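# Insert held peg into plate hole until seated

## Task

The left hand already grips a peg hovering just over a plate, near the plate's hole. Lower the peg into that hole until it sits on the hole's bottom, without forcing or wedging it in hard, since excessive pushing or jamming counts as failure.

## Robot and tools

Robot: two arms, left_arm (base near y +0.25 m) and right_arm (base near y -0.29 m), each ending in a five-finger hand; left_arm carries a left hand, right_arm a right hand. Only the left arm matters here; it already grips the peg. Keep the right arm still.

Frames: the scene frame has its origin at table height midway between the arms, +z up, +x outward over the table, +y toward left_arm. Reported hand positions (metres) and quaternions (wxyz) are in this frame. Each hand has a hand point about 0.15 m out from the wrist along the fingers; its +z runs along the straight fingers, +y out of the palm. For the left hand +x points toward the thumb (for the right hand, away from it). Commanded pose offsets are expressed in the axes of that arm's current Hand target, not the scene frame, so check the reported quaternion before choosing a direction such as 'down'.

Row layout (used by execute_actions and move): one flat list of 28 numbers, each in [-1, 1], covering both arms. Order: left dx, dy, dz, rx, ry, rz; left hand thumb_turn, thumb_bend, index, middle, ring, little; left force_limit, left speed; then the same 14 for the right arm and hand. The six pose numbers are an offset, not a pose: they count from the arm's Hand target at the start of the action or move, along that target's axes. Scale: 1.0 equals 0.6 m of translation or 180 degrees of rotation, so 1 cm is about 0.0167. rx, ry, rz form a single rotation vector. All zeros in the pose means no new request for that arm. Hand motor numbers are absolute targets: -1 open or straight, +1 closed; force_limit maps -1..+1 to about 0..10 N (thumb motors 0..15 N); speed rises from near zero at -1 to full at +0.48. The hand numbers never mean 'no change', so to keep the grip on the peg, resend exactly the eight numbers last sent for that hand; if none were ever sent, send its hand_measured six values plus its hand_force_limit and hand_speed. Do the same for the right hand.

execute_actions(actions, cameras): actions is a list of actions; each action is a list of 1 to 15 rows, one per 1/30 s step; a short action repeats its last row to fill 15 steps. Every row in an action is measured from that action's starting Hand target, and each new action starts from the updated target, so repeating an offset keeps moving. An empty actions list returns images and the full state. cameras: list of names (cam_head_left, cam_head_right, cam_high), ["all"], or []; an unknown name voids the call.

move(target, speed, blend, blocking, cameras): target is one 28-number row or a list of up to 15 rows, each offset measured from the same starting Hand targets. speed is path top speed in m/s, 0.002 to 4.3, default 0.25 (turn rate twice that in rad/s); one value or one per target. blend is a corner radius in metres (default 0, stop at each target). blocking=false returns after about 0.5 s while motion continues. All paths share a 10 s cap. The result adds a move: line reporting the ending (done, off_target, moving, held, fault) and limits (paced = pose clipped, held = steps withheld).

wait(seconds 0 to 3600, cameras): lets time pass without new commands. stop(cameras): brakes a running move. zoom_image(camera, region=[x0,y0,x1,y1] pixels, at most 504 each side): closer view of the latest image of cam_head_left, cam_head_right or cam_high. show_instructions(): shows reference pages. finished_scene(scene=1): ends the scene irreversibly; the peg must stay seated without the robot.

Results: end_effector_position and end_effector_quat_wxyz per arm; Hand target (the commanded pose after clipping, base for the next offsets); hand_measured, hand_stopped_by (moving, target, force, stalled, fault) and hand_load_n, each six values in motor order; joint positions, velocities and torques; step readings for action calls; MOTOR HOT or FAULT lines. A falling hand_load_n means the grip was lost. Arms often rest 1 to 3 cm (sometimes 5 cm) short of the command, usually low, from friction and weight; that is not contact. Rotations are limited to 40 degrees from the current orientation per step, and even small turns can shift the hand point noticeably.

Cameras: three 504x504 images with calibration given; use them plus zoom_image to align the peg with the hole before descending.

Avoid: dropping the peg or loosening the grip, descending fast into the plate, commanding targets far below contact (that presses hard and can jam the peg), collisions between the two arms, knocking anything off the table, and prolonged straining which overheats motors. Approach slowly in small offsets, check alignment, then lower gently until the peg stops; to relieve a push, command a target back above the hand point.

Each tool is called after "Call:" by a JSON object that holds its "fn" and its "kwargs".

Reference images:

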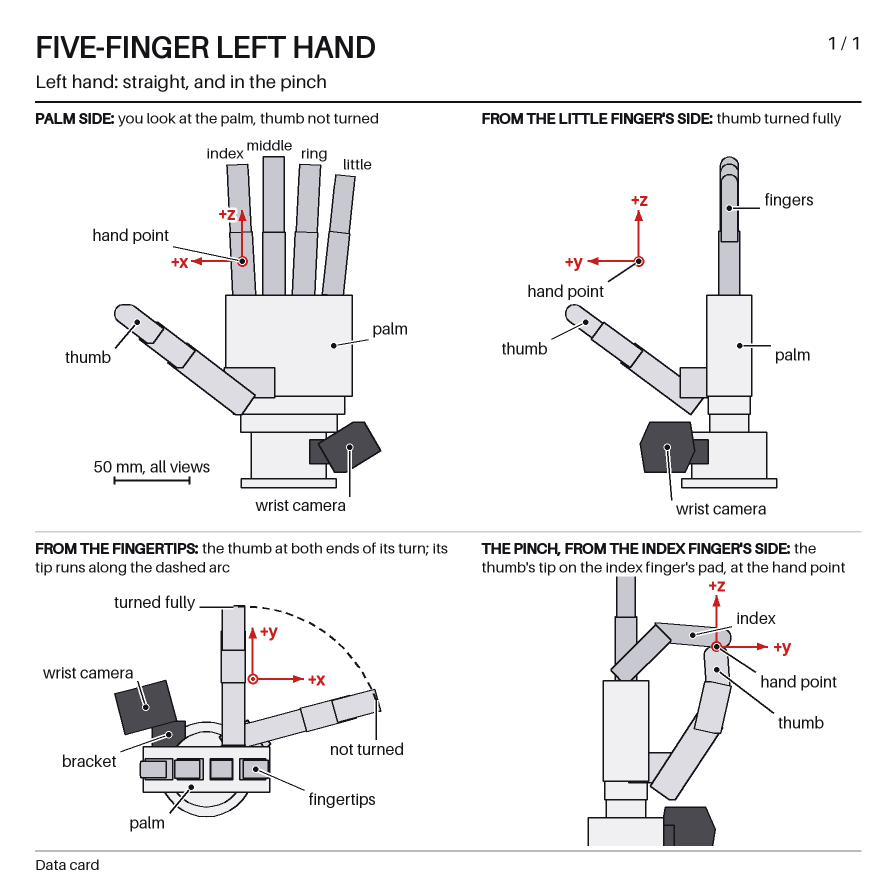

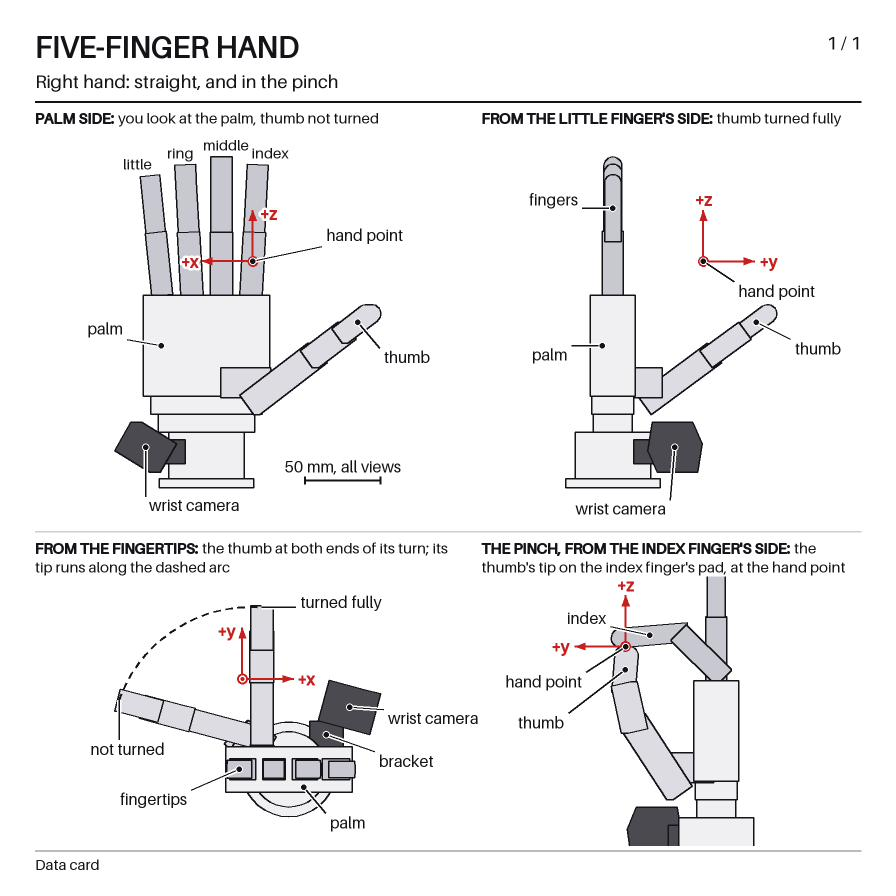

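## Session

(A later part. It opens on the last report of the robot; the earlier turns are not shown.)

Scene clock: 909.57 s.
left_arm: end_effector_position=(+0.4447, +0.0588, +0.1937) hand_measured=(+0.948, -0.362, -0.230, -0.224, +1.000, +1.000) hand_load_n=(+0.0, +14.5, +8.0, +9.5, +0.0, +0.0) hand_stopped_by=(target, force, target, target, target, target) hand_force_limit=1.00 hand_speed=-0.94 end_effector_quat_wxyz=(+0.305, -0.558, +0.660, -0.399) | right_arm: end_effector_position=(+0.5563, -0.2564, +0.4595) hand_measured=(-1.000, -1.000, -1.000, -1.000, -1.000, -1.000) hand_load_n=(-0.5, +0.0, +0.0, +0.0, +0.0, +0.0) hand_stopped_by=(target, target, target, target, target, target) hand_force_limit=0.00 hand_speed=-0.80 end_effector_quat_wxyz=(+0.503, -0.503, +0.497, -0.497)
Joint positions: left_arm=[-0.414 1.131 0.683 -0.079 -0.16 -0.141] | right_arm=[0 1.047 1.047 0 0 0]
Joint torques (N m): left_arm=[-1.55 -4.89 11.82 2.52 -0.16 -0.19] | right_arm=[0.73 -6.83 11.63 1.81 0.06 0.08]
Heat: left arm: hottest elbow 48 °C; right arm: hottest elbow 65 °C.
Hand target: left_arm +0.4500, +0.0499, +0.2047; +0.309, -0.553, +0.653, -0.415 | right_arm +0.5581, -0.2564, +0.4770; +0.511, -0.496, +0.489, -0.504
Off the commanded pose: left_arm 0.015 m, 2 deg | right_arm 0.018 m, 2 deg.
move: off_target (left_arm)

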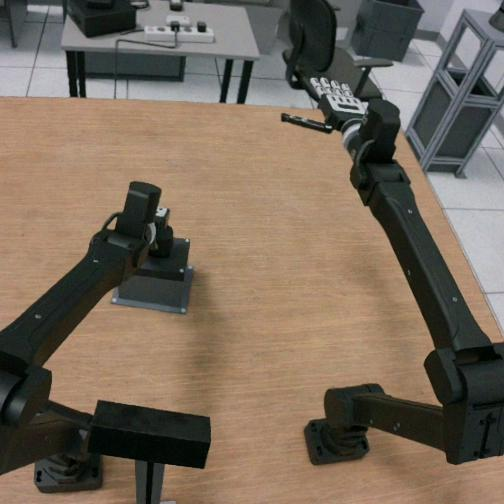

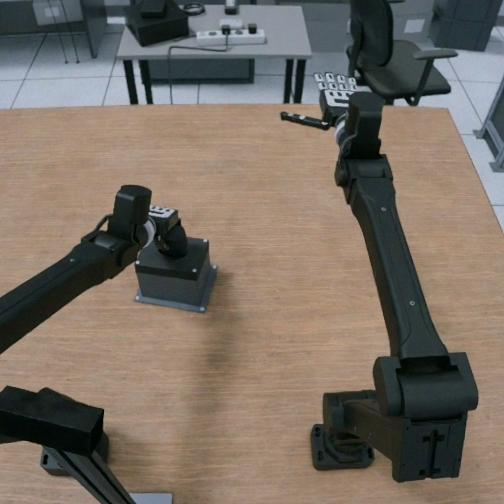

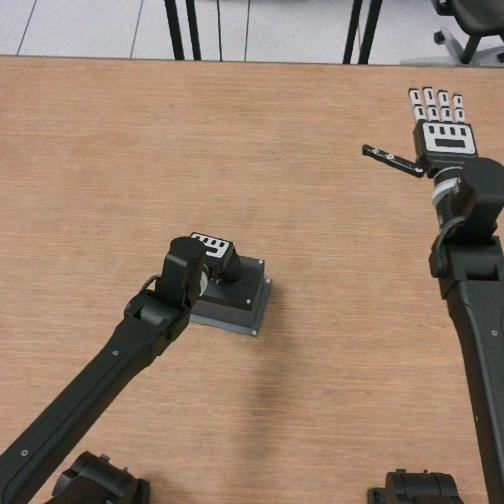

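Call:
{"fn": "move", "kwargs": {"target": [[-0.00046,0.00736,0.00387,0,0,0,0.948,-0.32,-0.228,-0.222,1,1,1.0,-0.94,0,0,0,0,0,0,-1,-1,-1,-1,-1,-1,0,-0.8]], "speed": [0.02]}}

Call:
{"fn": "move", "kwargs": {"target": [[-0.00028,0.00442,0.00232,0,0,0,0.948,-0.32,-0.228,-0.222,1,1,1.0,-0.94,0,0,0,0,0,0,-1,-1,-1,-1,-1,-1,0,-0.8]], "speed": [0.02], "cameras": ["all"]}}

Call:
{"fn": "zoom_image", "kwargs": {"camera": "cam_head_right", "region": [150, 225, 192, 267]}}

Call:
{"fn": "zoom_image", "kwargs": {"camera": "cam_high", "region": [203, 252, 245, 294]}}

Scene clock: 913.63 s.
left_arm: end_effector_position=(+0.4463, +0.0582, +0.1923) hand_measured=(+0.948, -0.362, -0.230, -0.224, +1.000, +1.000) hand_load_n=(+0.0, +15.0, +8.5, +9.5, +0.0, +0.0) hand_stopped_by=(target, force, target, target, target, target) hand_force_limit=1.00 hand_speed=-0.94 end_effector_quat_wxyz=(+0.307, -0.558, +0.659, -0.401) | right_arm: end_effector_position=(+0.5563, -0.2564, +0.4595) hand_measured=(-1.000, -1.000, -1.000, -1.000, -1.000, -1.000) hand_load_n=(-0.5, +0.0, -0.5, +0.0, +0.0, +0.0) hand_stopped_by=(target, target, target, target, target, target) hand_force_limit=0.00 hand_speed=-0.80 end_effector_quat_wxyz=(+0.503, -0.503, +0.497, -0.497)
Joint positions: left_arm=[-0.414 1.137 0.679 -0.061 -0.161 -0.141] | right_arm=[0 1.047 1.047 0 0 0]
Joint torques (N m): left_arm=[-1.55 -4.84 11.44 2.5 -0.14 -0.19] | right_arm=[0.67 -6.77 11.6 1.81 0.06 0.07]
Heat: left arm: hottest elbow 48 °C; right arm: hottest elbow 65 °C.
Hand target: left_arm +0.4499, +0.0500, +0.1997; +0.309, -0.553, +0.653, -0.415 | right_arm +0.5581, -0.2564, +0.4770; +0.511, -0.496, +0.489, -0.504
Off the commanded pose: left_arm 0.012 m, 2 deg | right_arm 0.018 m, 2 deg.
move: off_target (left_arm)

Scene clock: 914.13 s.
left_arm: end_effector_position=(+0.4472, +0.0579, +0.1918) hand_measured=(+0.948, -0.362, -0.230, -0.224, +1.000, +1.000) hand_load_n=(+0.0, +14.5, +8.0, +9.5, +0.0, +0.0) hand_stopped_by=(target, force, target, target, target, target) hand_force_limit=1.00 hand_speed=-0.94 end_effector_quat_wxyz=(+0.308, -0.557, +0.658, -0.403) | right_arm: end_effector_position=(+0.5563, -0.2564, +0.4595) hand_measured=(-1.000, -1.000, -1.000, -1.000, -1.000, -1.000) hand_load_n=(+0.0, +0.0, +0.0, +0.0, -0.5, +0.0) hand_stopped_by=(target, target, target, target, target, target) hand_force_limit=0.00 hand_speed=-0.80 end_effector_quat_wxyz=(+0.503, -0.503, +0.497, -0.497)
Joint positions: left_arm=[-0.414 1.139 0.676 -0.05 -0.161 -0.141] | right_arm=[0 1.047 1.047 0 0 0]
Joint torques (N m): left_arm=[-1.61 -4.66 11.17 2.48 -0.15 -0.18] | right_arm=[0.5 -6.83 11.58 1.8 0.06 0.06]
Heat: left arm: hottest elbow 48 °C; right arm: hottest elbow 65 °C.
Hand target: left_arm +0.4499, +0.0500, +0.1966; +0.309, -0.553, +0.653, -0.415 | right_arm +0.5581, -0.2564, +0.4770; +0.511, -0.496, +0.489, -0.504
Off the commanded pose: left_arm 0.010 m, 2 deg | right_arm 0.018 m, 2 deg.
move: done

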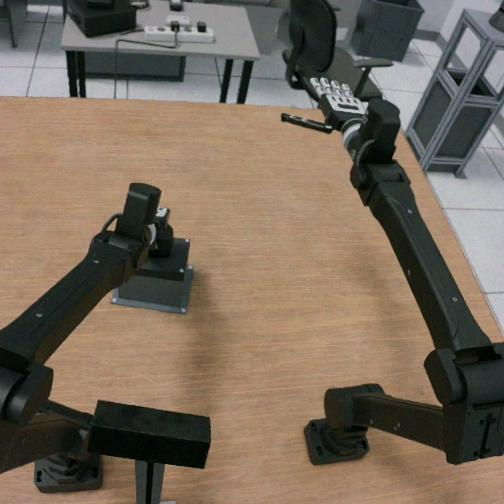

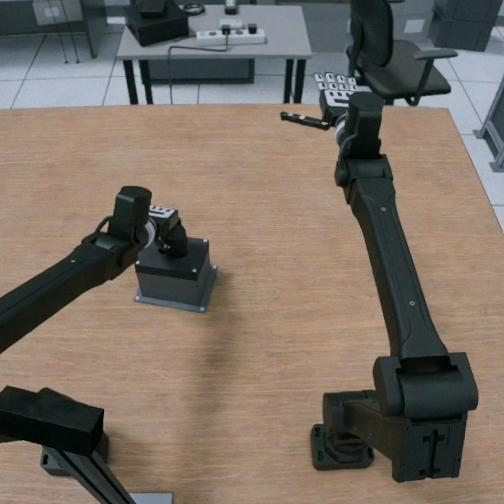

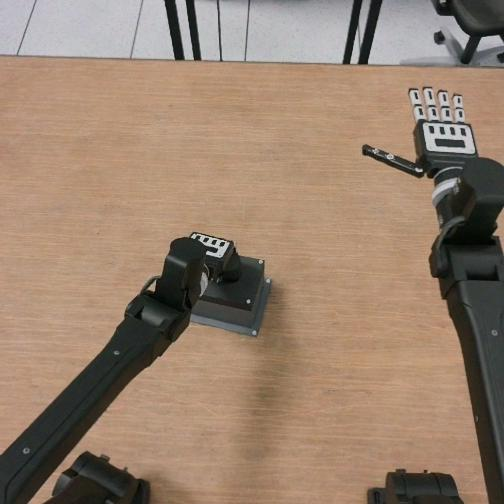

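Scaled by 12.000.

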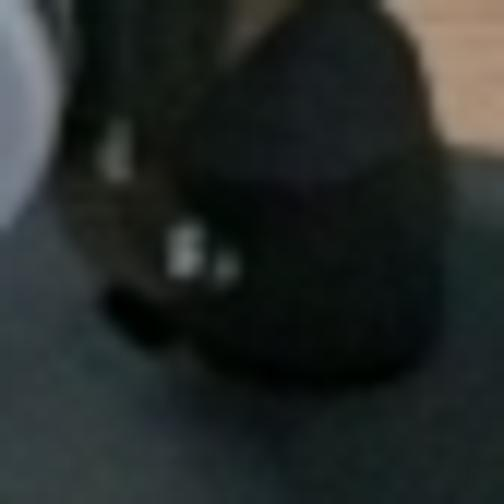

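Scaled by 12.000.

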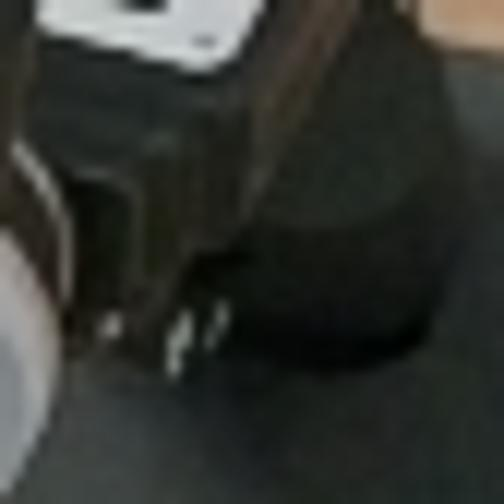

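Call:
{"fn": "move", "kwargs": {"target": [[0.00037,-0.00589,-0.0031,0,0,0,0.948,-0.32,-0.228,-0.222,1,1,1.0,-0.94,0,0,0,0,0,0,-1,-1,-1,-1,-1,-1,0,-0.8],[0.00037,-0.00589,-0.0031,0.00123,-0.01962,-0.01031,0.948,-0.32,-0.228,-0.222,1,1,1.0,-0.94,0,0,0,0,0,0,-1,-1,-1,-1,-1,-1,0,-0.8],[0,0,0,0.00123,-0.01962,-0.01031,0.948,-0.32,-0.228,-0.222,1,1,1.0,-0.94,0,0,0,0,0,0,-1,-1,-1,-1,-1,-1,0,-0.8]], "speed": [0.02,0.05,0.02], "cameras": ["all"]}}

Call:
{"fn": "zoom_image", "kwargs": {"camera": "cam_head_right", "region": [150, 225, 192, 267]}}

Call:
{"fn": "zoom_image", "kwargs": {"camera": "cam_high", "region": [203, 252, 245, 294]}}

Scene clock: 933.60 s.
left_arm: end_effector_position=(+0.4489, +0.0584, +0.1917) hand_measured=(+0.948, -0.362, -0.230, -0.224, +1.000, +1.000) hand_load_n=(+0.0, +14.5, +8.5, +9.0, +0.0, +0.0) hand_stopped_by=(target, force, target, target, target, target) hand_force_limit=1.00 hand_speed=-0.94 end_effector_quat_wxyz=(+0.325, -0.578, +0.637, -0.394) | right_arm: end_effector_position=(+0.5563, -0.2564, +0.4595) hand_measured=(-1.000, -1.000, -1.000, -1.000, -1.000, -1.000) hand_load_n=(+0.0, +0.0, +0.0, +0.0, +0.0, +0.0) hand_stopped_by=(target, target, target, target, target, target) hand_force_limit=0.00 hand_speed=-0.80 end_effector_quat_wxyz=(+0.503, -0.503, +0.497, -0.497)
Joint positions: left_arm=[-0.443 1.142 0.676 -0.05 -0.249 -0.187] | right_arm=[0 1.047 1.047 0 0 0]
Joint torques (N m): left_arm=[-1.67 -4.84 11.33 2 -0.21 -0.23] | right_arm=[0.67 -6.83 11.63 1.78 0.06 0.07]
Heat: left arm: hottest elbow 47 °C; right arm: hottest elbow 66 °C.
Hand target: left_arm +0.4499, +0.0500, +0.1966; +0.323, -0.575, +0.633, -0.404 | right_arm +0.5581, -0.2564, +0.4770; +0.511, -0.496, +0.489, -0.504
Off the commanded pose: left_arm 0.010 m, 1 deg | right_arm 0.018 m, 2 deg.
move: done

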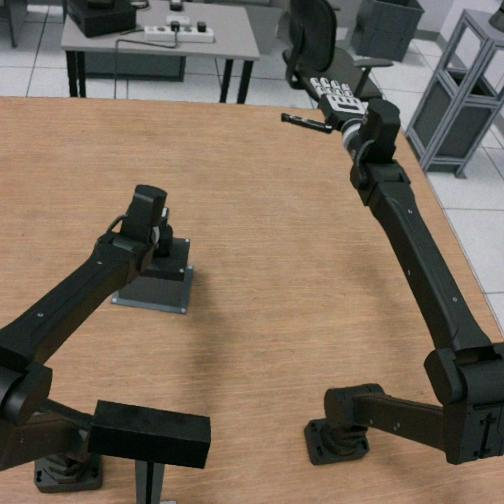

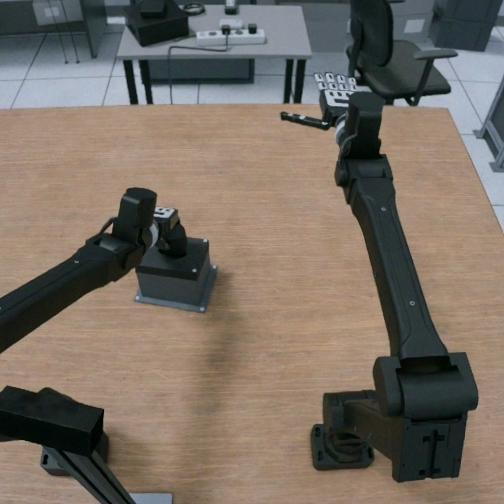

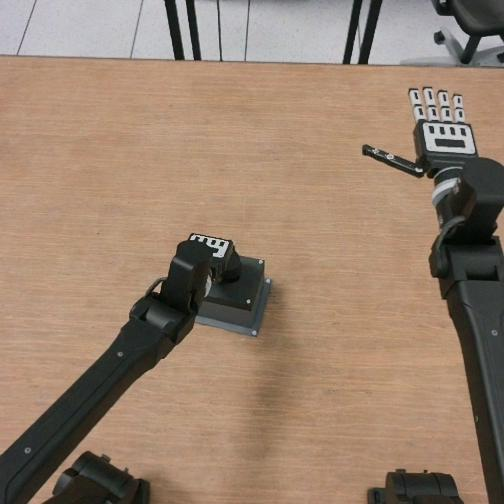

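Scaled by 12.000.

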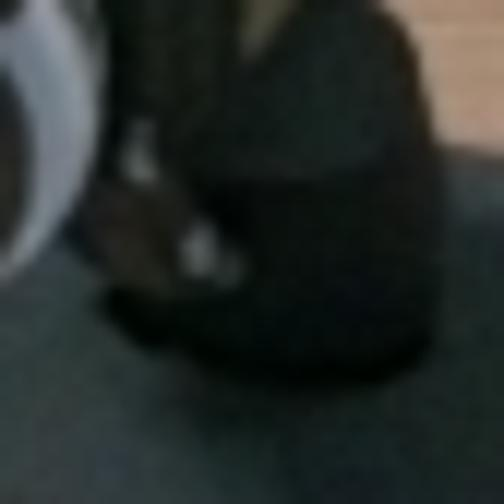

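Scaled by 12.000.

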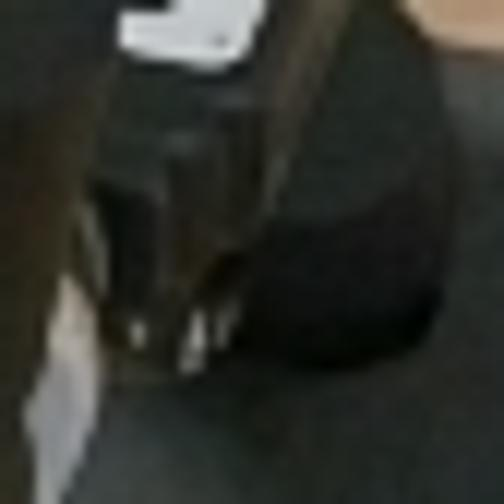

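Call:
{"fn": "move", "kwargs": {"target": [[0.0013,0.0031,-0.0058,0,0,0,0.948,-0.32,-0.228,-0.222,1,1,1.0,-0.94,0,0,0,0,0,0,-1,-1,-1,-1,-1,-1,0,-0.8],[0.0013,0.0061,-0.0042,0,0,0,0.948,-0.32,-0.228,-0.222,1,1,1.0,-0.94,0,0,0,0,0,0,-1,-1,-1,-1,-1,-1,0,-0.8]], "speed": [0.02,0.02], "cameras": ["all"]}}

Call:
{"fn": "zoom_image", "kwargs": {"camera": "cam_head_right", "region": [150, 225, 192, 267]}}

Scene clock: 936.43 s.
left_arm: end_effector_position=(+0.4486, +0.0586, +0.1911) hand_measured=(+0.948, -0.362, -0.230, -0.224, +1.000, +1.000) hand_load_n=(+0.0, +14.5, +8.5, +9.5, +0.0, +0.0) hand_stopped_by=(target, force, target, target, target, target) hand_force_limit=1.00 hand_speed=-0.94 end_effector_quat_wxyz=(+0.326, -0.580, +0.635, -0.393) | right_arm: end_effector_position=(+0.5563, -0.2564, +0.4595) hand_measured=(-1.000, -1.000, -1.000, -1.000, -1.000, -1.000) hand_load_n=(+0.0, +0.0, +0.0, +0.0, +0.0, +0.0) hand_stopped_by=(target, target, target, target, target, target) hand_force_limit=0.00 hand_speed=-0.80 end_effector_quat_wxyz=(+0.503, -0.503, +0.497, -0.497)
Joint positions: left_arm=[-0.445 1.142 0.674 -0.05 -0.257 -0.192] | right_arm=[0 1.047 1.047 0 0 0]
Joint torques (N m): left_arm=[-2.02 -5.25 10.44 2.14 -0.11 -0.2] | right_arm=[0.62 -6.89 11.66 1.8 0.06 0.07]
Heat: left arm: hottest elbow 47 °C; right arm: hottest elbow 66 °C.
Hand target: left_arm +0.4459, +0.0497, +0.1945; +0.323, -0.575, +0.633, -0.404 | right_arm +0.5581, -0.2564, +0.4770; +0.511, -0.496, +0.489, -0.504
Off the commanded pose: left_arm 0.010 m, 1 deg | right_arm 0.018 m, 2 deg.
move: done

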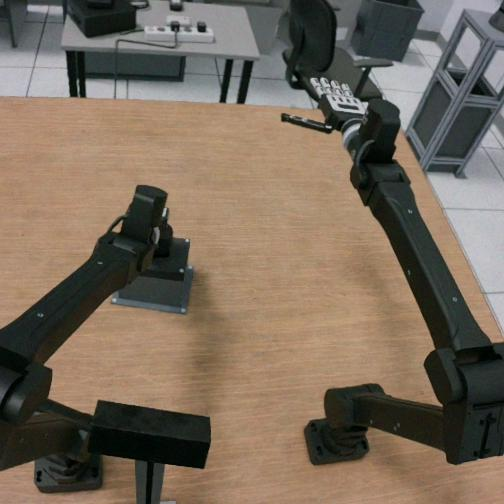

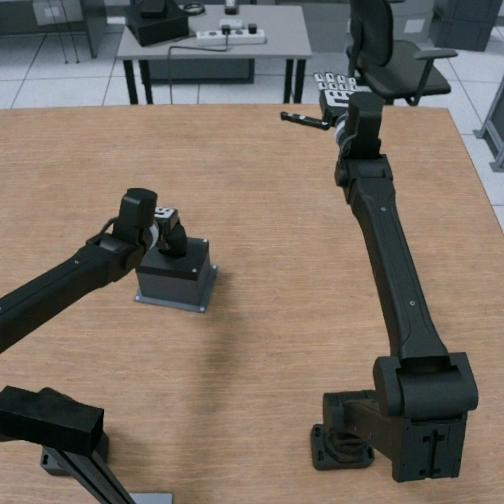

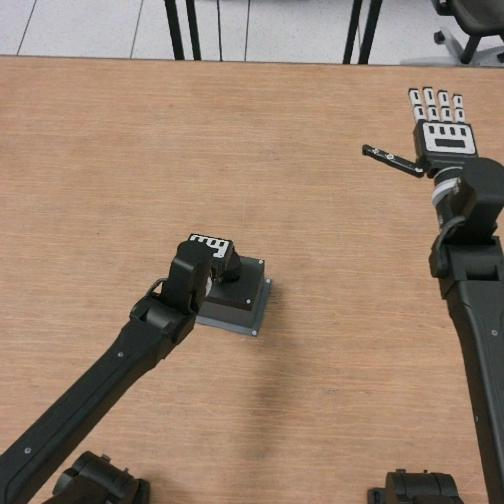

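Scaled by 12.000.

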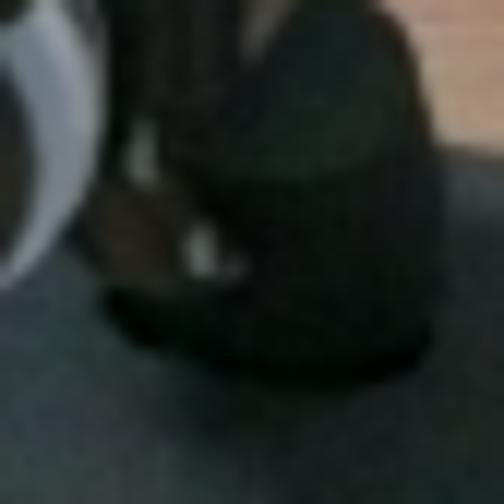

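Call:
{"fn": "move", "kwargs": {"target": [[-0.00962,-0.05915,-0.03183,-0.00068,0.01077,0.00564,0.948,-0.32,-0.228,-0.222,1,1,1.0,-0.94,0,0,0,0,0,0,-1,-1,-1,-1,-1,-1,0,-0.8],[-0.00027,-0.00635,-0.00228,-0.00068,0.01077,0.00564,0.948,-0.32,-0.228,-0.222,1,1,1.0,-0.94,0,0,0,0,0,0,-1,-1,-1,-1,-1,-1,0,-0.8]], "speed": [0.05,0.03], "cameras": ["all"]}}

Call:
{"fn": "zoom_image", "kwargs": {"camera": "cam_head_right", "region": [150, 225, 192, 267]}}

Call:
{"fn": "zoom_image", "kwargs": {"camera": "cam_high", "region": [203, 252, 245, 294]}}

Scene clock: 945.13 s.
left_arm: end_effector_position=(+0.4436, +0.0550, +0.1950) hand_measured=(+0.948, -0.362, -0.230, -0.224, +1.000, +1.000) hand_load_n=(+0.0, +15.0, +8.0, +10.5, +0.0, +0.0) hand_stopped_by=(target, force, target, target, target, target) hand_force_limit=1.00 hand_speed=-0.94 end_effector_quat_wxyz=(+0.313, -0.567, +0.648, -0.401) | right_arm: end_effector_position=(+0.5563, -0.2564, +0.4595) hand_measured=(-1.000, -1.000, -1.000, -1.000, -1.000, -1.000) hand_load_n=(-0.5, +0.0, -0.5, +0.0, -0.5, +0.0) hand_stopped_by=(target, target, target, target, target, target) hand_force_limit=0.00 hand_speed=-0.80 end_effector_quat_wxyz=(+0.503, -0.503, +0.497, -0.497)
Joint positions: left_arm=[-0.437 1.126 0.675 -0.063 -0.206 -0.172] | right_arm=[0 1.047 1.047 0 0 0]
Joint torques (N m): left_arm=[-1.14 -4.54 11.07 2.37 -0.16 -0.11] | right_arm=[0.56 -6.83 11.59 1.8 0.06 0.07]
Heat: left arm: hottest elbow 47 °C; right arm: hottest elbow 66 °C.
Hand target: left_arm +0.4466, +0.0498, +0.1987; +0.315, -0.563, +0.644, -0.410 | right_arm +0.5581, -0.2564, +0.4770; +0.511, -0.496, +0.489, -0.504
Off the commanded pose: left_arm 0.007 m, 1 deg | right_arm 0.018 m, 2 deg.
move: done

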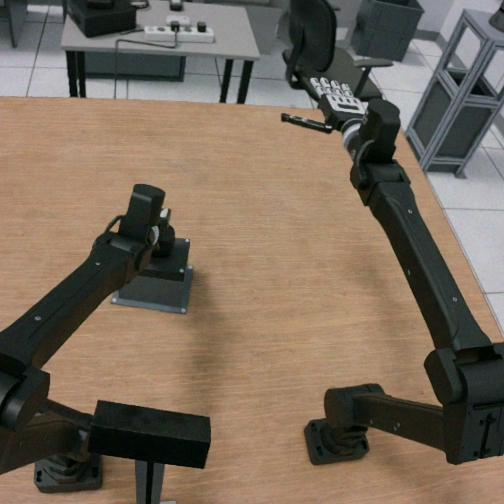

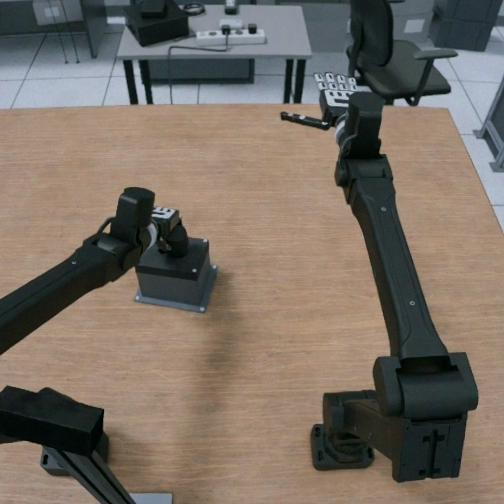

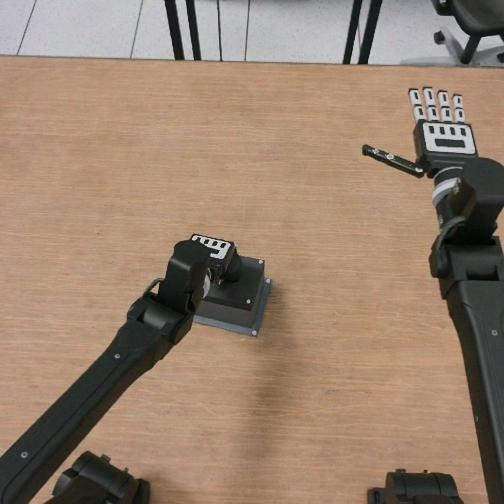

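Scaled by 12.000.

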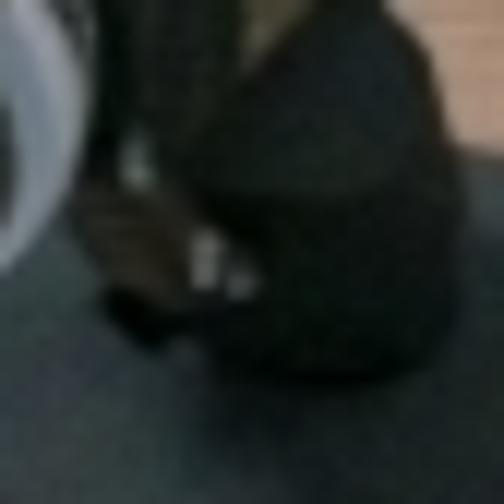

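Scaled by 12.000.

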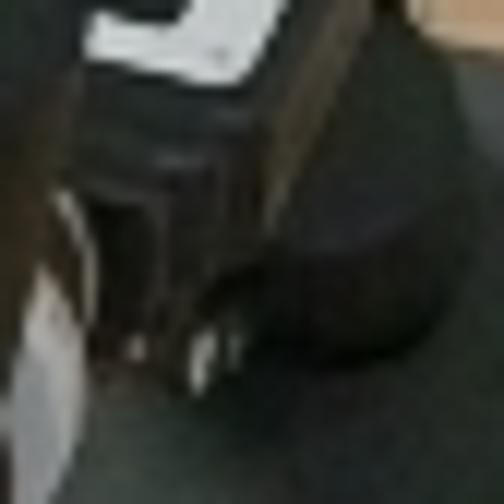

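Call:
{"fn": "move", "kwargs": {"target": [[-0.01585,-0.05208,-0.03103,0,0,0,0.948,-0.32,-0.228,-0.222,1,1,1.0,-0.94,0,0,0,0,0,0,-1,-1,-1,-1,-1,-1,0,-0.8],[-0.00627,0.00342,0.00063,0,0,0,0.948,-0.32,-0.228,-0.222,1,1,1.0,-0.94,0,0,0,0,0,0,-1,-1,-1,-1,-1,-1,0,-0.8]], "speed": [0.05,0.03], "cameras": ["all"]}}

Call:
{"fn": "zoom_image", "kwargs": {"camera": "cam_head_right", "region": [150, 225, 192, 267]}}

Call:
{"fn": "zoom_image", "kwargs": {"camera": "cam_high", "region": [203, 252, 245, 294]}}

Scene clock: 952.47 s.
left_arm: end_effector_position=(+0.4434, +0.0581, +0.1925) hand_measured=(+0.948, -0.362, -0.230, -0.224, +1.000, +1.000) hand_load_n=(+0.0, +15.5, +8.0, +10.5, +0.0, +0.0) hand_stopped_by=(target, force, target, target, target, target) hand_force_limit=1.00 hand_speed=-0.94 end_effector_quat_wxyz=(+0.313, -0.567, +0.648, -0.401) | right_arm: end_effector_position=(+0.5563, -0.2564, +0.4595) hand_measured=(-1.000, -1.000, -1.000, -1.000, -1.000, -1.000) hand_load_n=(-0.5, +0.0, +0.0, +0.0, +0.0, +0.0) hand_stopped_by=(target, target, target, target, target, target) hand_force_limit=0.00 hand_speed=-0.80 end_effector_quat_wxyz=(+0.503, -0.503, +0.497, -0.497)
Joint positions: left_arm=[-0.429 1.125 0.667 -0.056 -0.198 -0.168] | right_arm=[0 1.047 1.047 0 0 0]
Joint torques (N m): left_arm=[-0.85 -4.42 11.1 2.41 -0.11 -0.1] | right_arm=[0.67 -6.83 11.62 1.8 0.05 0.08]
Heat: left arm: hottest elbow 47 °C; right arm: hottest elbow 66 °C.
Hand target: left_arm +0.4466, +0.0537, +0.1965; +0.316, -0.563, +0.644, -0.410 | right_arm +0.5581, -0.2564, +0.4770; +0.511, -0.496, +0.489, -0.504
Off the commanded pose: left_arm 0.007 m, 1 deg | right_arm 0.018 m, 2 deg.
move: done

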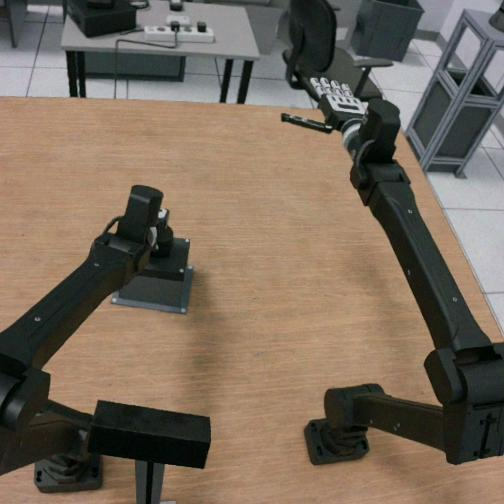

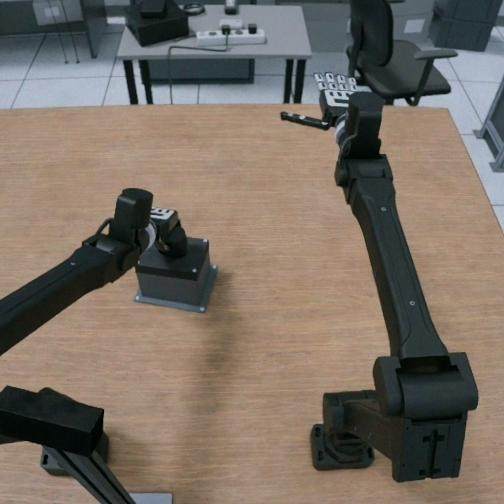

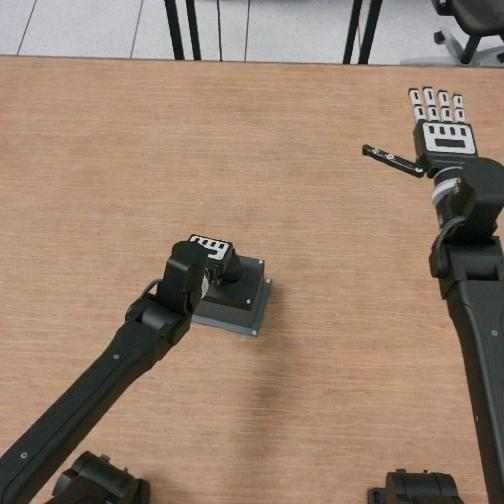

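Scaled by 12.000.

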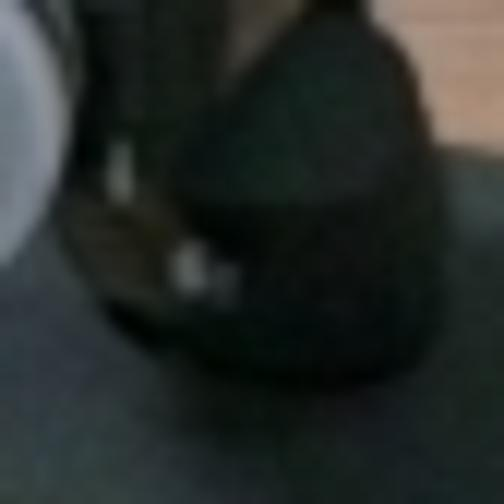

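Scaled by 12.000.

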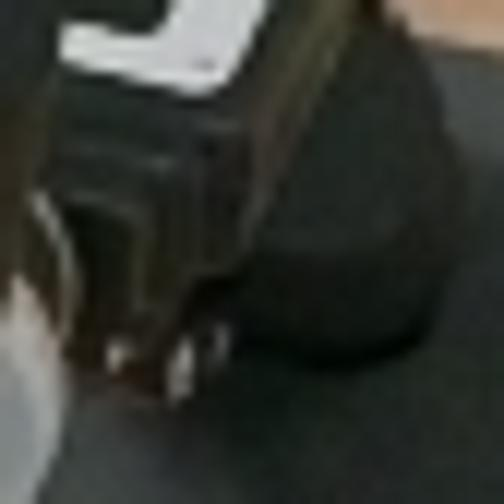

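Call:
{"fn": "move", "kwargs": {"target": [[-0.01048,-0.06147,-0.02758,-0.0256,0,0,0.948,-0.32,-0.228,-0.222,1,1,1.0,-0.94,0,0,0,0,0,0,-1,-1,-1,-1,-1,-1,0,-0.8],[-0.00062,-0.01038,0.00177,-0.0256,0,0,0.948,-0.32,-0.228,-0.222,1,1,1.0,-0.94,0,0,0,0,0,0,-1,-1,-1,-1,-1,-1,0,-0.8]], "speed": [0.05,0.03], "cameras": ["all"]}}

Call:
{"fn": "zoom_image", "kwargs": {"camera": "cam_head_right", "region": [150, 225, 192, 267]}}

Call:
{"fn": "zoom_image", "kwargs": {"camera": "cam_high", "region": [203, 252, 245, 294]}}

Call:
{"fn": "zoom_image", "kwargs": {"camera": "cam_head_left", "region": [135, 225, 177, 267]}}

Scene clock: 971.47 s.
left_arm: end_effector_position=(+0.4460, +0.0582, +0.1954) hand_measured=(+0.948, -0.362, -0.230, -0.224, +1.000, +1.000) hand_load_n=(+0.0, +15.5, +8.5, +10.5, +0.0, +0.0) hand_stopped_by=(target, force, target, target, target, target) hand_force_limit=1.00 hand_speed=-0.94 end_effector_quat_wxyz=(+0.289, -0.577, +0.667, -0.372) | right_arm: end_effector_position=(+0.5563, -0.2564, +0.4595) hand_measured=(-1.000, -1.000, -1.000, -1.000, -1.000, -1.000) hand_load_n=(+0.0, +0.0, +0.0, +0.0, +0.0, +0.0) hand_stopped_by=(target, target, target, target, target, target) hand_force_limit=0.00 hand_speed=-0.80 end_effector_quat_wxyz=(+0.503, -0.503, +0.497, -0.497)
Joint positions: left_arm=[-0.414 1.154 0.745 -0.191 -0.169 -0.168] | right_arm=[0 1.047 1.047 0 0 0]
Joint torques (N m): left_arm=[-0.91 -5.3 11.26 2.43 -0.19 -0.18] | right_arm=[0.62 -6.77 11.62 1.8 0.06 0.08]
Heat: left arm: hottest elbow 47 °C; right arm: hottest elbow 66 °C.
Hand target: left_arm +0.4504, +0.0536, +0.2013; +0.292, -0.575, +0.660, -0.384 | right_arm +0.5581, -0.2564, +0.4770; +0.511, -0.496, +0.489, -0.504
Off the commanded pose: left_arm 0.009 m, 2 deg | right_arm 0.018 m, 2 deg.
move: done

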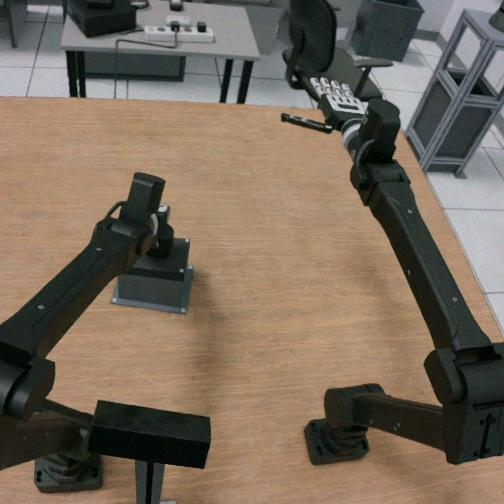

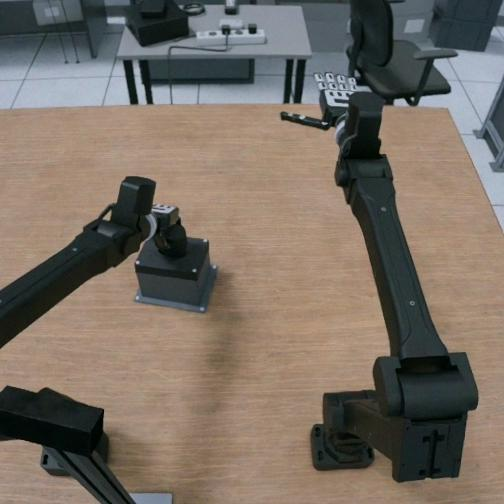

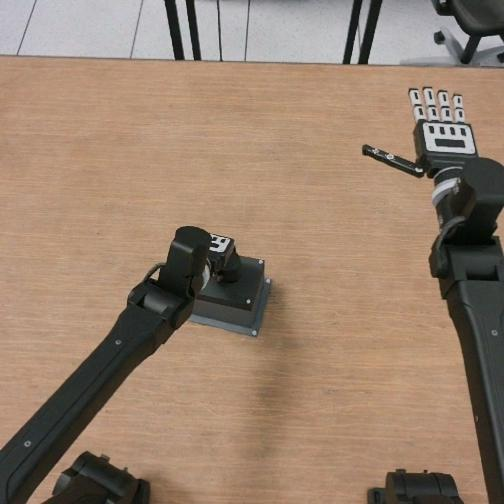

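Scaled by 12.000.

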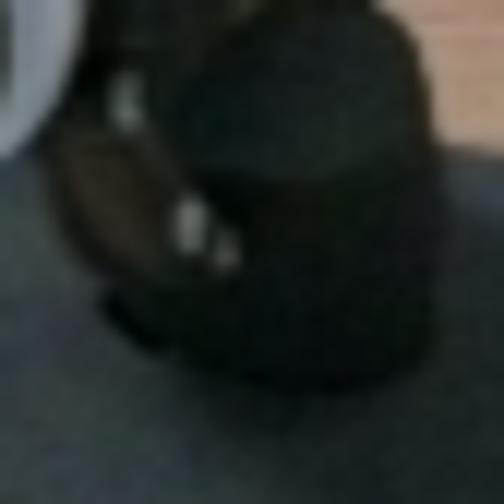

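Scaled by 12.000.

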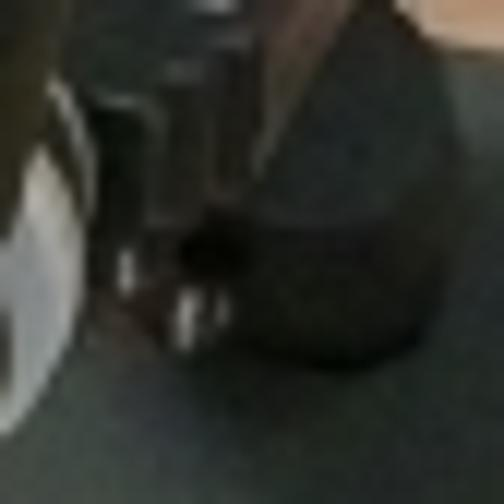

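Scaled by 12.000.

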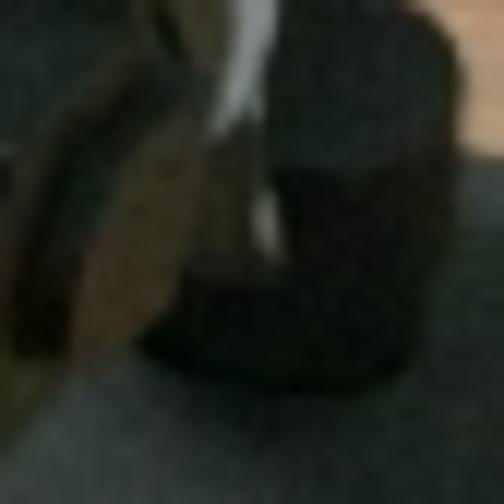

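Call:
{"fn": "move", "kwargs": {"target": [[-0.00037,0.00562,0.00355,0,0,0,0.948,-0.32,-0.228,-0.222,1,1,1.0,-0.94,0,0,0,0,0,0,-1,-1,-1,-1,-1,-1,0,-0.8]], "speed": [0.02]}}

Call:
{"fn": "move", "kwargs": {"target": [[-0.00037,0.00562,0.00355,0,0,0,0.948,-0.32,-0.228,-0.222,1,1,1.0,-0.94,0,0,0,0,0,0,-1,-1,-1,-1,-1,-1,0,-0.8]], "speed": [0.02], "cameras": ["all"]}}

Call:
{"fn": "zoom_image", "kwargs": {"camera": "cam_head_right", "region": [150, 225, 192, 267]}}

Call:
{"fn": "zoom_image", "kwargs": {"camera": "cam_high", "region": [203, 252, 245, 294]}}

Scene clock: 976.17 s.
left_arm: end_effector_position=(+0.4462, +0.0584, +0.1933) hand_measured=(+0.948, -0.362, -0.230, -0.224, +1.000, +1.000) hand_load_n=(+0.0, +15.0, +8.0, +10.5, +0.0, +0.0) hand_stopped_by=(target, force, target, target, target, target) hand_force_limit=1.00 hand_speed=-0.94 end_effector_quat_wxyz=(+0.290, -0.577, +0.666, -0.374) | right_arm: end_effector_position=(+0.5563, -0.2564, +0.4595) hand_measured=(-1.000, -1.000, -1.000, -1.000, -1.000, -1.000) hand_load_n=(+0.0, +0.0, +0.0, +0.0, +0.0, +0.0) hand_stopped_by=(target, target, target, target, target, target) hand_force_limit=0.00 hand_speed=-0.80 end_effector_quat_wxyz=(+0.503, -0.503, +0.497, -0.497)
Joint positions: left_arm=[-0.414 1.155 0.738 -0.177 -0.17 -0.168] | right_arm=[0 1.047 1.047 0 0 0]
Joint torques (N m): left_arm=[-0.97 -4.84 11.25 2.36 -0.14 -0.18] | right_arm=[0.62 -6.83 11.59 1.8 0.06 0.08]
Heat: left arm: hottest elbow 47 °C; right arm: hottest elbow 66 °C.
Hand target: left_arm +0.4504, +0.0536, +0.1974; +0.293, -0.575, +0.660, -0.384 | right_arm +0.5581, -0.2564, +0.4770; +0.511, -0.496, +0.489, -0.504
Off the commanded pose: left_arm 0.008 m, 1 deg | right_arm 0.018 m, 2 deg.
move: done

Scene clock: 976.67 s.
left_arm: end_effector_position=(+0.4476, +0.0578, +0.1932) hand_measured=(+0.948, -0.362, -0.230, -0.224, +1.000, +1.000) hand_load_n=(+0.0, +15.0, +8.5, +10.5, +0.0, +0.0) hand_stopped_by=(target, force, target, target, target, target) hand_force_limit=1.00 hand_speed=-0.94 end_effector_quat_wxyz=(+0.292, -0.576, +0.664, -0.377) | right_arm: end_effector_position=(+0.5563, -0.2564, +0.4595) hand_measured=(-1.000, -1.000, -1.000, -1.000, -1.000, -1.000) hand_load_n=(+0.0, +0.0, +0.0, +0.0, -0.5, +0.0) hand_stopped_by=(target, target, target, target, target, target) hand_force_limit=0.00 hand_speed=-0.80 end_effector_quat_wxyz=(+0.503, -0.503, +0.497, -0.497)
Joint positions: left_arm=[-0.414 1.157 0.733 -0.162 -0.17 -0.168] | right_arm=[0 1.047 1.047 0 0 0]
Joint torques (N m): left_arm=[-0.85 -4.6 10.96 2.33 -0.15 -0.18] | right_arm=[0.67 -6.65 11.6 1.77 0.05 0.07]
Heat: left arm: hottest elbow 47 °C; right arm: hottest elbow 66 °C.
Hand target: left_arm +0.4505, +0.0536, +0.1936; +0.293, -0.575, +0.660, -0.384 | right_arm +0.5581, -0.2564, +0.4770; +0.511, -0.496, +0.489, -0.504
Off the commanded pose: left_arm 0.005 m, 1 deg | right_arm 0.018 m, 2 deg.
move: done

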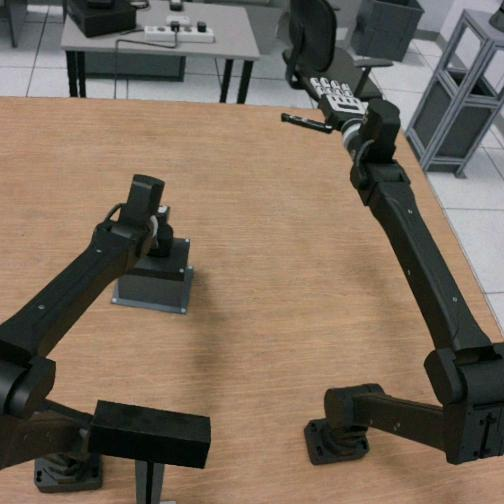

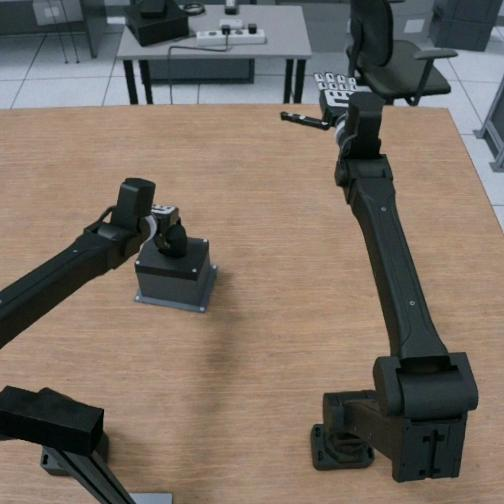

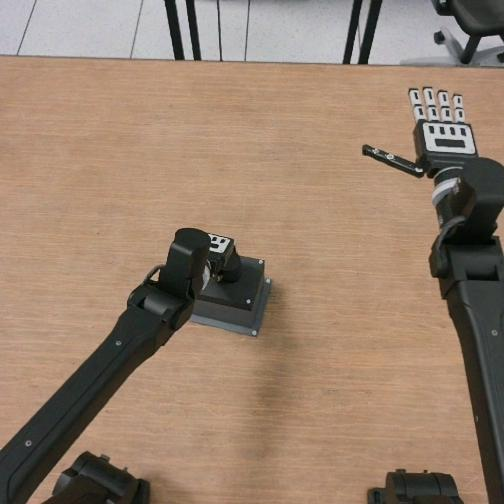

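Scaled by 12.000.

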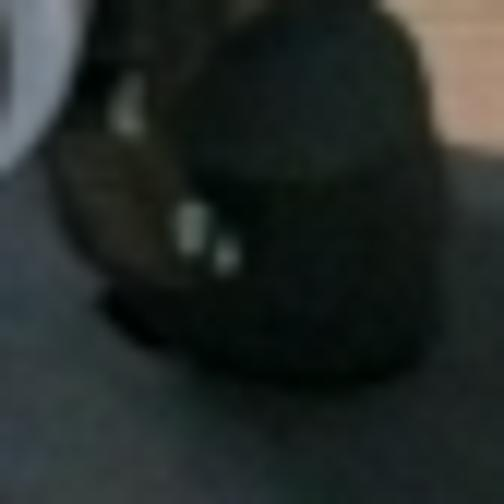

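Scaled by 12.000.

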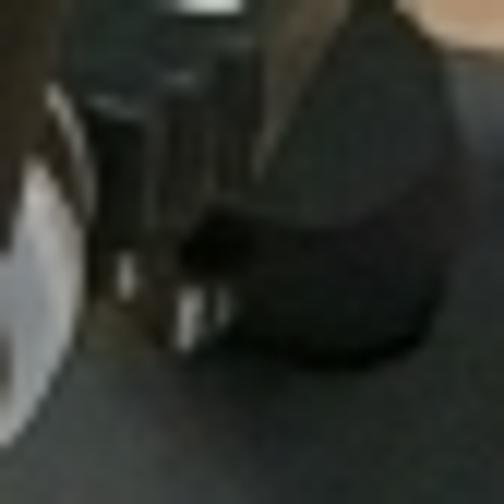

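Call:
{"fn": "move", "kwargs": {"target": [[0.00166,0.00535,-0.00827,0,0,0,0.948,-0.32,-0.228,-0.222,1,1,1.0,-0.94,0,0,0,0,0,0,-1,-1,-1,-1,-1,-1,0,-0.8]], "speed": [0.02]}}

Scene clock: 979.13 s.
left_arm: end_effector_position=(+0.4470, +0.0587, +0.1924) hand_measured=(+0.948, -0.362, -0.230, -0.224, +1.000, +1.000) hand_load_n=(+0.0, +15.0, +8.5, +10.5, +0.0, +0.0) hand_stopped_by=(target, force, target, target, target, target) hand_force_limit=1.00 hand_speed=-0.94 end_effector_quat_wxyz=(+0.293, -0.579, +0.661, -0.378) | right_arm: end_effector_position=(+0.5563, -0.2564, +0.4595) hand_measured=(-1.000, -1.000, -1.000, -1.000, -1.000, -1.000) hand_load_n=(+0.0, +0.0, +0.0, +0.0, +0.0, +0.0) hand_stopped_by=(target, target, target, target, target, target) hand_force_limit=0.00 hand_speed=-0.80 end_effector_quat_wxyz=(+0.503, -0.503, +0.497, -0.497)
Joint positions: left_arm=[-0.414 1.155 0.728 -0.159 -0.175 -0.175] | right_arm=[0 1.047 1.047 0 0 0]
Joint torques (N m): left_arm=[-1.49 -5.6 10.32 1.95 -0.18 -0.15] | right_arm=[0.62 -6.83 11.6 1.8 0.07 0.07]
Heat: left arm: hottest elbow 47 °C; right arm: hottest elbow 66 °C.
Hand target: left_arm +0.4444, +0.0536, +0.1935; +0.293, -0.575, +0.660, -0.384 | right_arm +0.5581, -0.2564, +0.4770; +0.511, -0.496, +0.489, -0.504
Off the commanded pose: left_arm 0.006 m, 1 deg | right_arm 0.018 m, 2 deg.
move: done

Call:
{"fn": "move", "kwargs": {"target": [[0.00983,-0.00044,0.00171,0,0,0,0.948,-0.32,-0.228,-0.222,1,1,1.0,-0.94,0,0,0,0,0,0,-1,-1,-1,-1,-1,-1,0,-0.8]], "speed": [0.02]}}

Call:
{"fn": "move", "kwargs": {"target": [[-0.01966,0.00088,-0.00342,0,0,0,0.948,-0.32,-0.228,-0.222,1,1,1.0,-0.94,0,0,0,0,0,0,-1,-1,-1,-1,-1,-1,0,-0.8]], "speed": [0.02]}}

Scene clock: 982.23 s.
left_arm: end_effector_position=(+0.4465, +0.0573, +0.1925) hand_measured=(+0.948, -0.362, -0.230, -0.224, +1.000, +1.000) hand_load_n=(+0.0, +14.5, +8.5, +10.5, +0.0, +0.0) hand_stopped_by=(target, force, target, target, target, target) hand_force_limit=1.00 hand_speed=-0.94 end_effector_quat_wxyz=(+0.296, -0.579, +0.660, -0.376) | right_arm: end_effector_position=(+0.5563, -0.2564, +0.4595) hand_measured=(-1.000, -1.000, -1.000, -1.000, -1.000, -1.000) hand_load_n=(-0.5, -0.5, +0.0, +0.0, +0.0, +0.0) hand_stopped_by=(target, target, target, target, target, target) hand_force_limit=0.00 hand_speed=-0.80 end_effector_quat_wxyz=(+0.503, -0.503, +0.497, -0.497)
Joint positions: left_arm=[-0.424 1.155 0.728 -0.159 -0.191 -0.179] | right_arm=[0 1.047 1.047 0 0 0]
Joint torques (N m): left_arm=[-2.02 -5.19 10.8 1.94 -0.06 -0.21] | right_arm=[0.73 -6.83 11.59 1.78 0.06 0.08]
Heat: left arm: hottest elbow 47 °C; right arm: hottest elbow 66 °C.
Hand target: left_arm +0.4444, +0.0476, +0.1935; +0.293, -0.575, +0.660, -0.384 | right_arm +0.5581, -0.2564, +0.4770; +0.511, -0.496, +0.489, -0.504
Off the commanded pose: left_arm 0.010 m, 1 deg | right_arm 0.018 m, 2 deg.
move: done

Scene clock: 983.10 s.
left_arm: end_effector_position=(+0.4449, +0.0576, +0.1926) hand_measured=(+0.948, -0.362, -0.230, -0.224, +1.000, +1.000) hand_load_n=(+0.0, +15.0, +9.0, +10.5, +0.0, +0.0) hand_stopped_by=(target, force, target, target, target, target) hand_force_limit=1.00 hand_speed=-0.94 end_effector_quat_wxyz=(+0.293, -0.577, +0.662, -0.379) | right_arm: end_effector_position=(+0.5563, -0.2564, +0.4595) hand_measured=(-1.000, -1.000, -1.000, -1.000, -1.000, -1.000) hand_load_n=(-0.5, +0.0, +0.0, -0.5, +0.0, +0.0) hand_stopped_by=(target, target, target, target, target, target) hand_force_limit=0.00 hand_speed=-0.80 end_effector_quat_wxyz=(+0.503, -0.503, +0.497, -0.497)
Joint positions: left_arm=[-0.418 1.149 0.723 -0.156 -0.175 -0.174] | right_arm=[0 1.047 1.047 0 0 0]
Joint torques (N m): left_arm=[0.21 -5.54 10.28 1.87 0.38 -0.06] | right_arm=[0.62 -6.71 11.63 1.81 0.06 0.07]
Heat: left arm: hottest elbow 47 °C; right arm: hottest elbow 66 °C.
Hand target: left_arm +0.4445, +0.0596, +0.1935; +0.293, -0.575, +0.660, -0.384 | right_arm +0.5581, -0.2564, +0.4770; +0.511, -0.496, +0.489, -0.504
Off the commanded pose: left_arm 0.002 m, 1 deg | right_arm 0.018 m, 2 deg.
move: done


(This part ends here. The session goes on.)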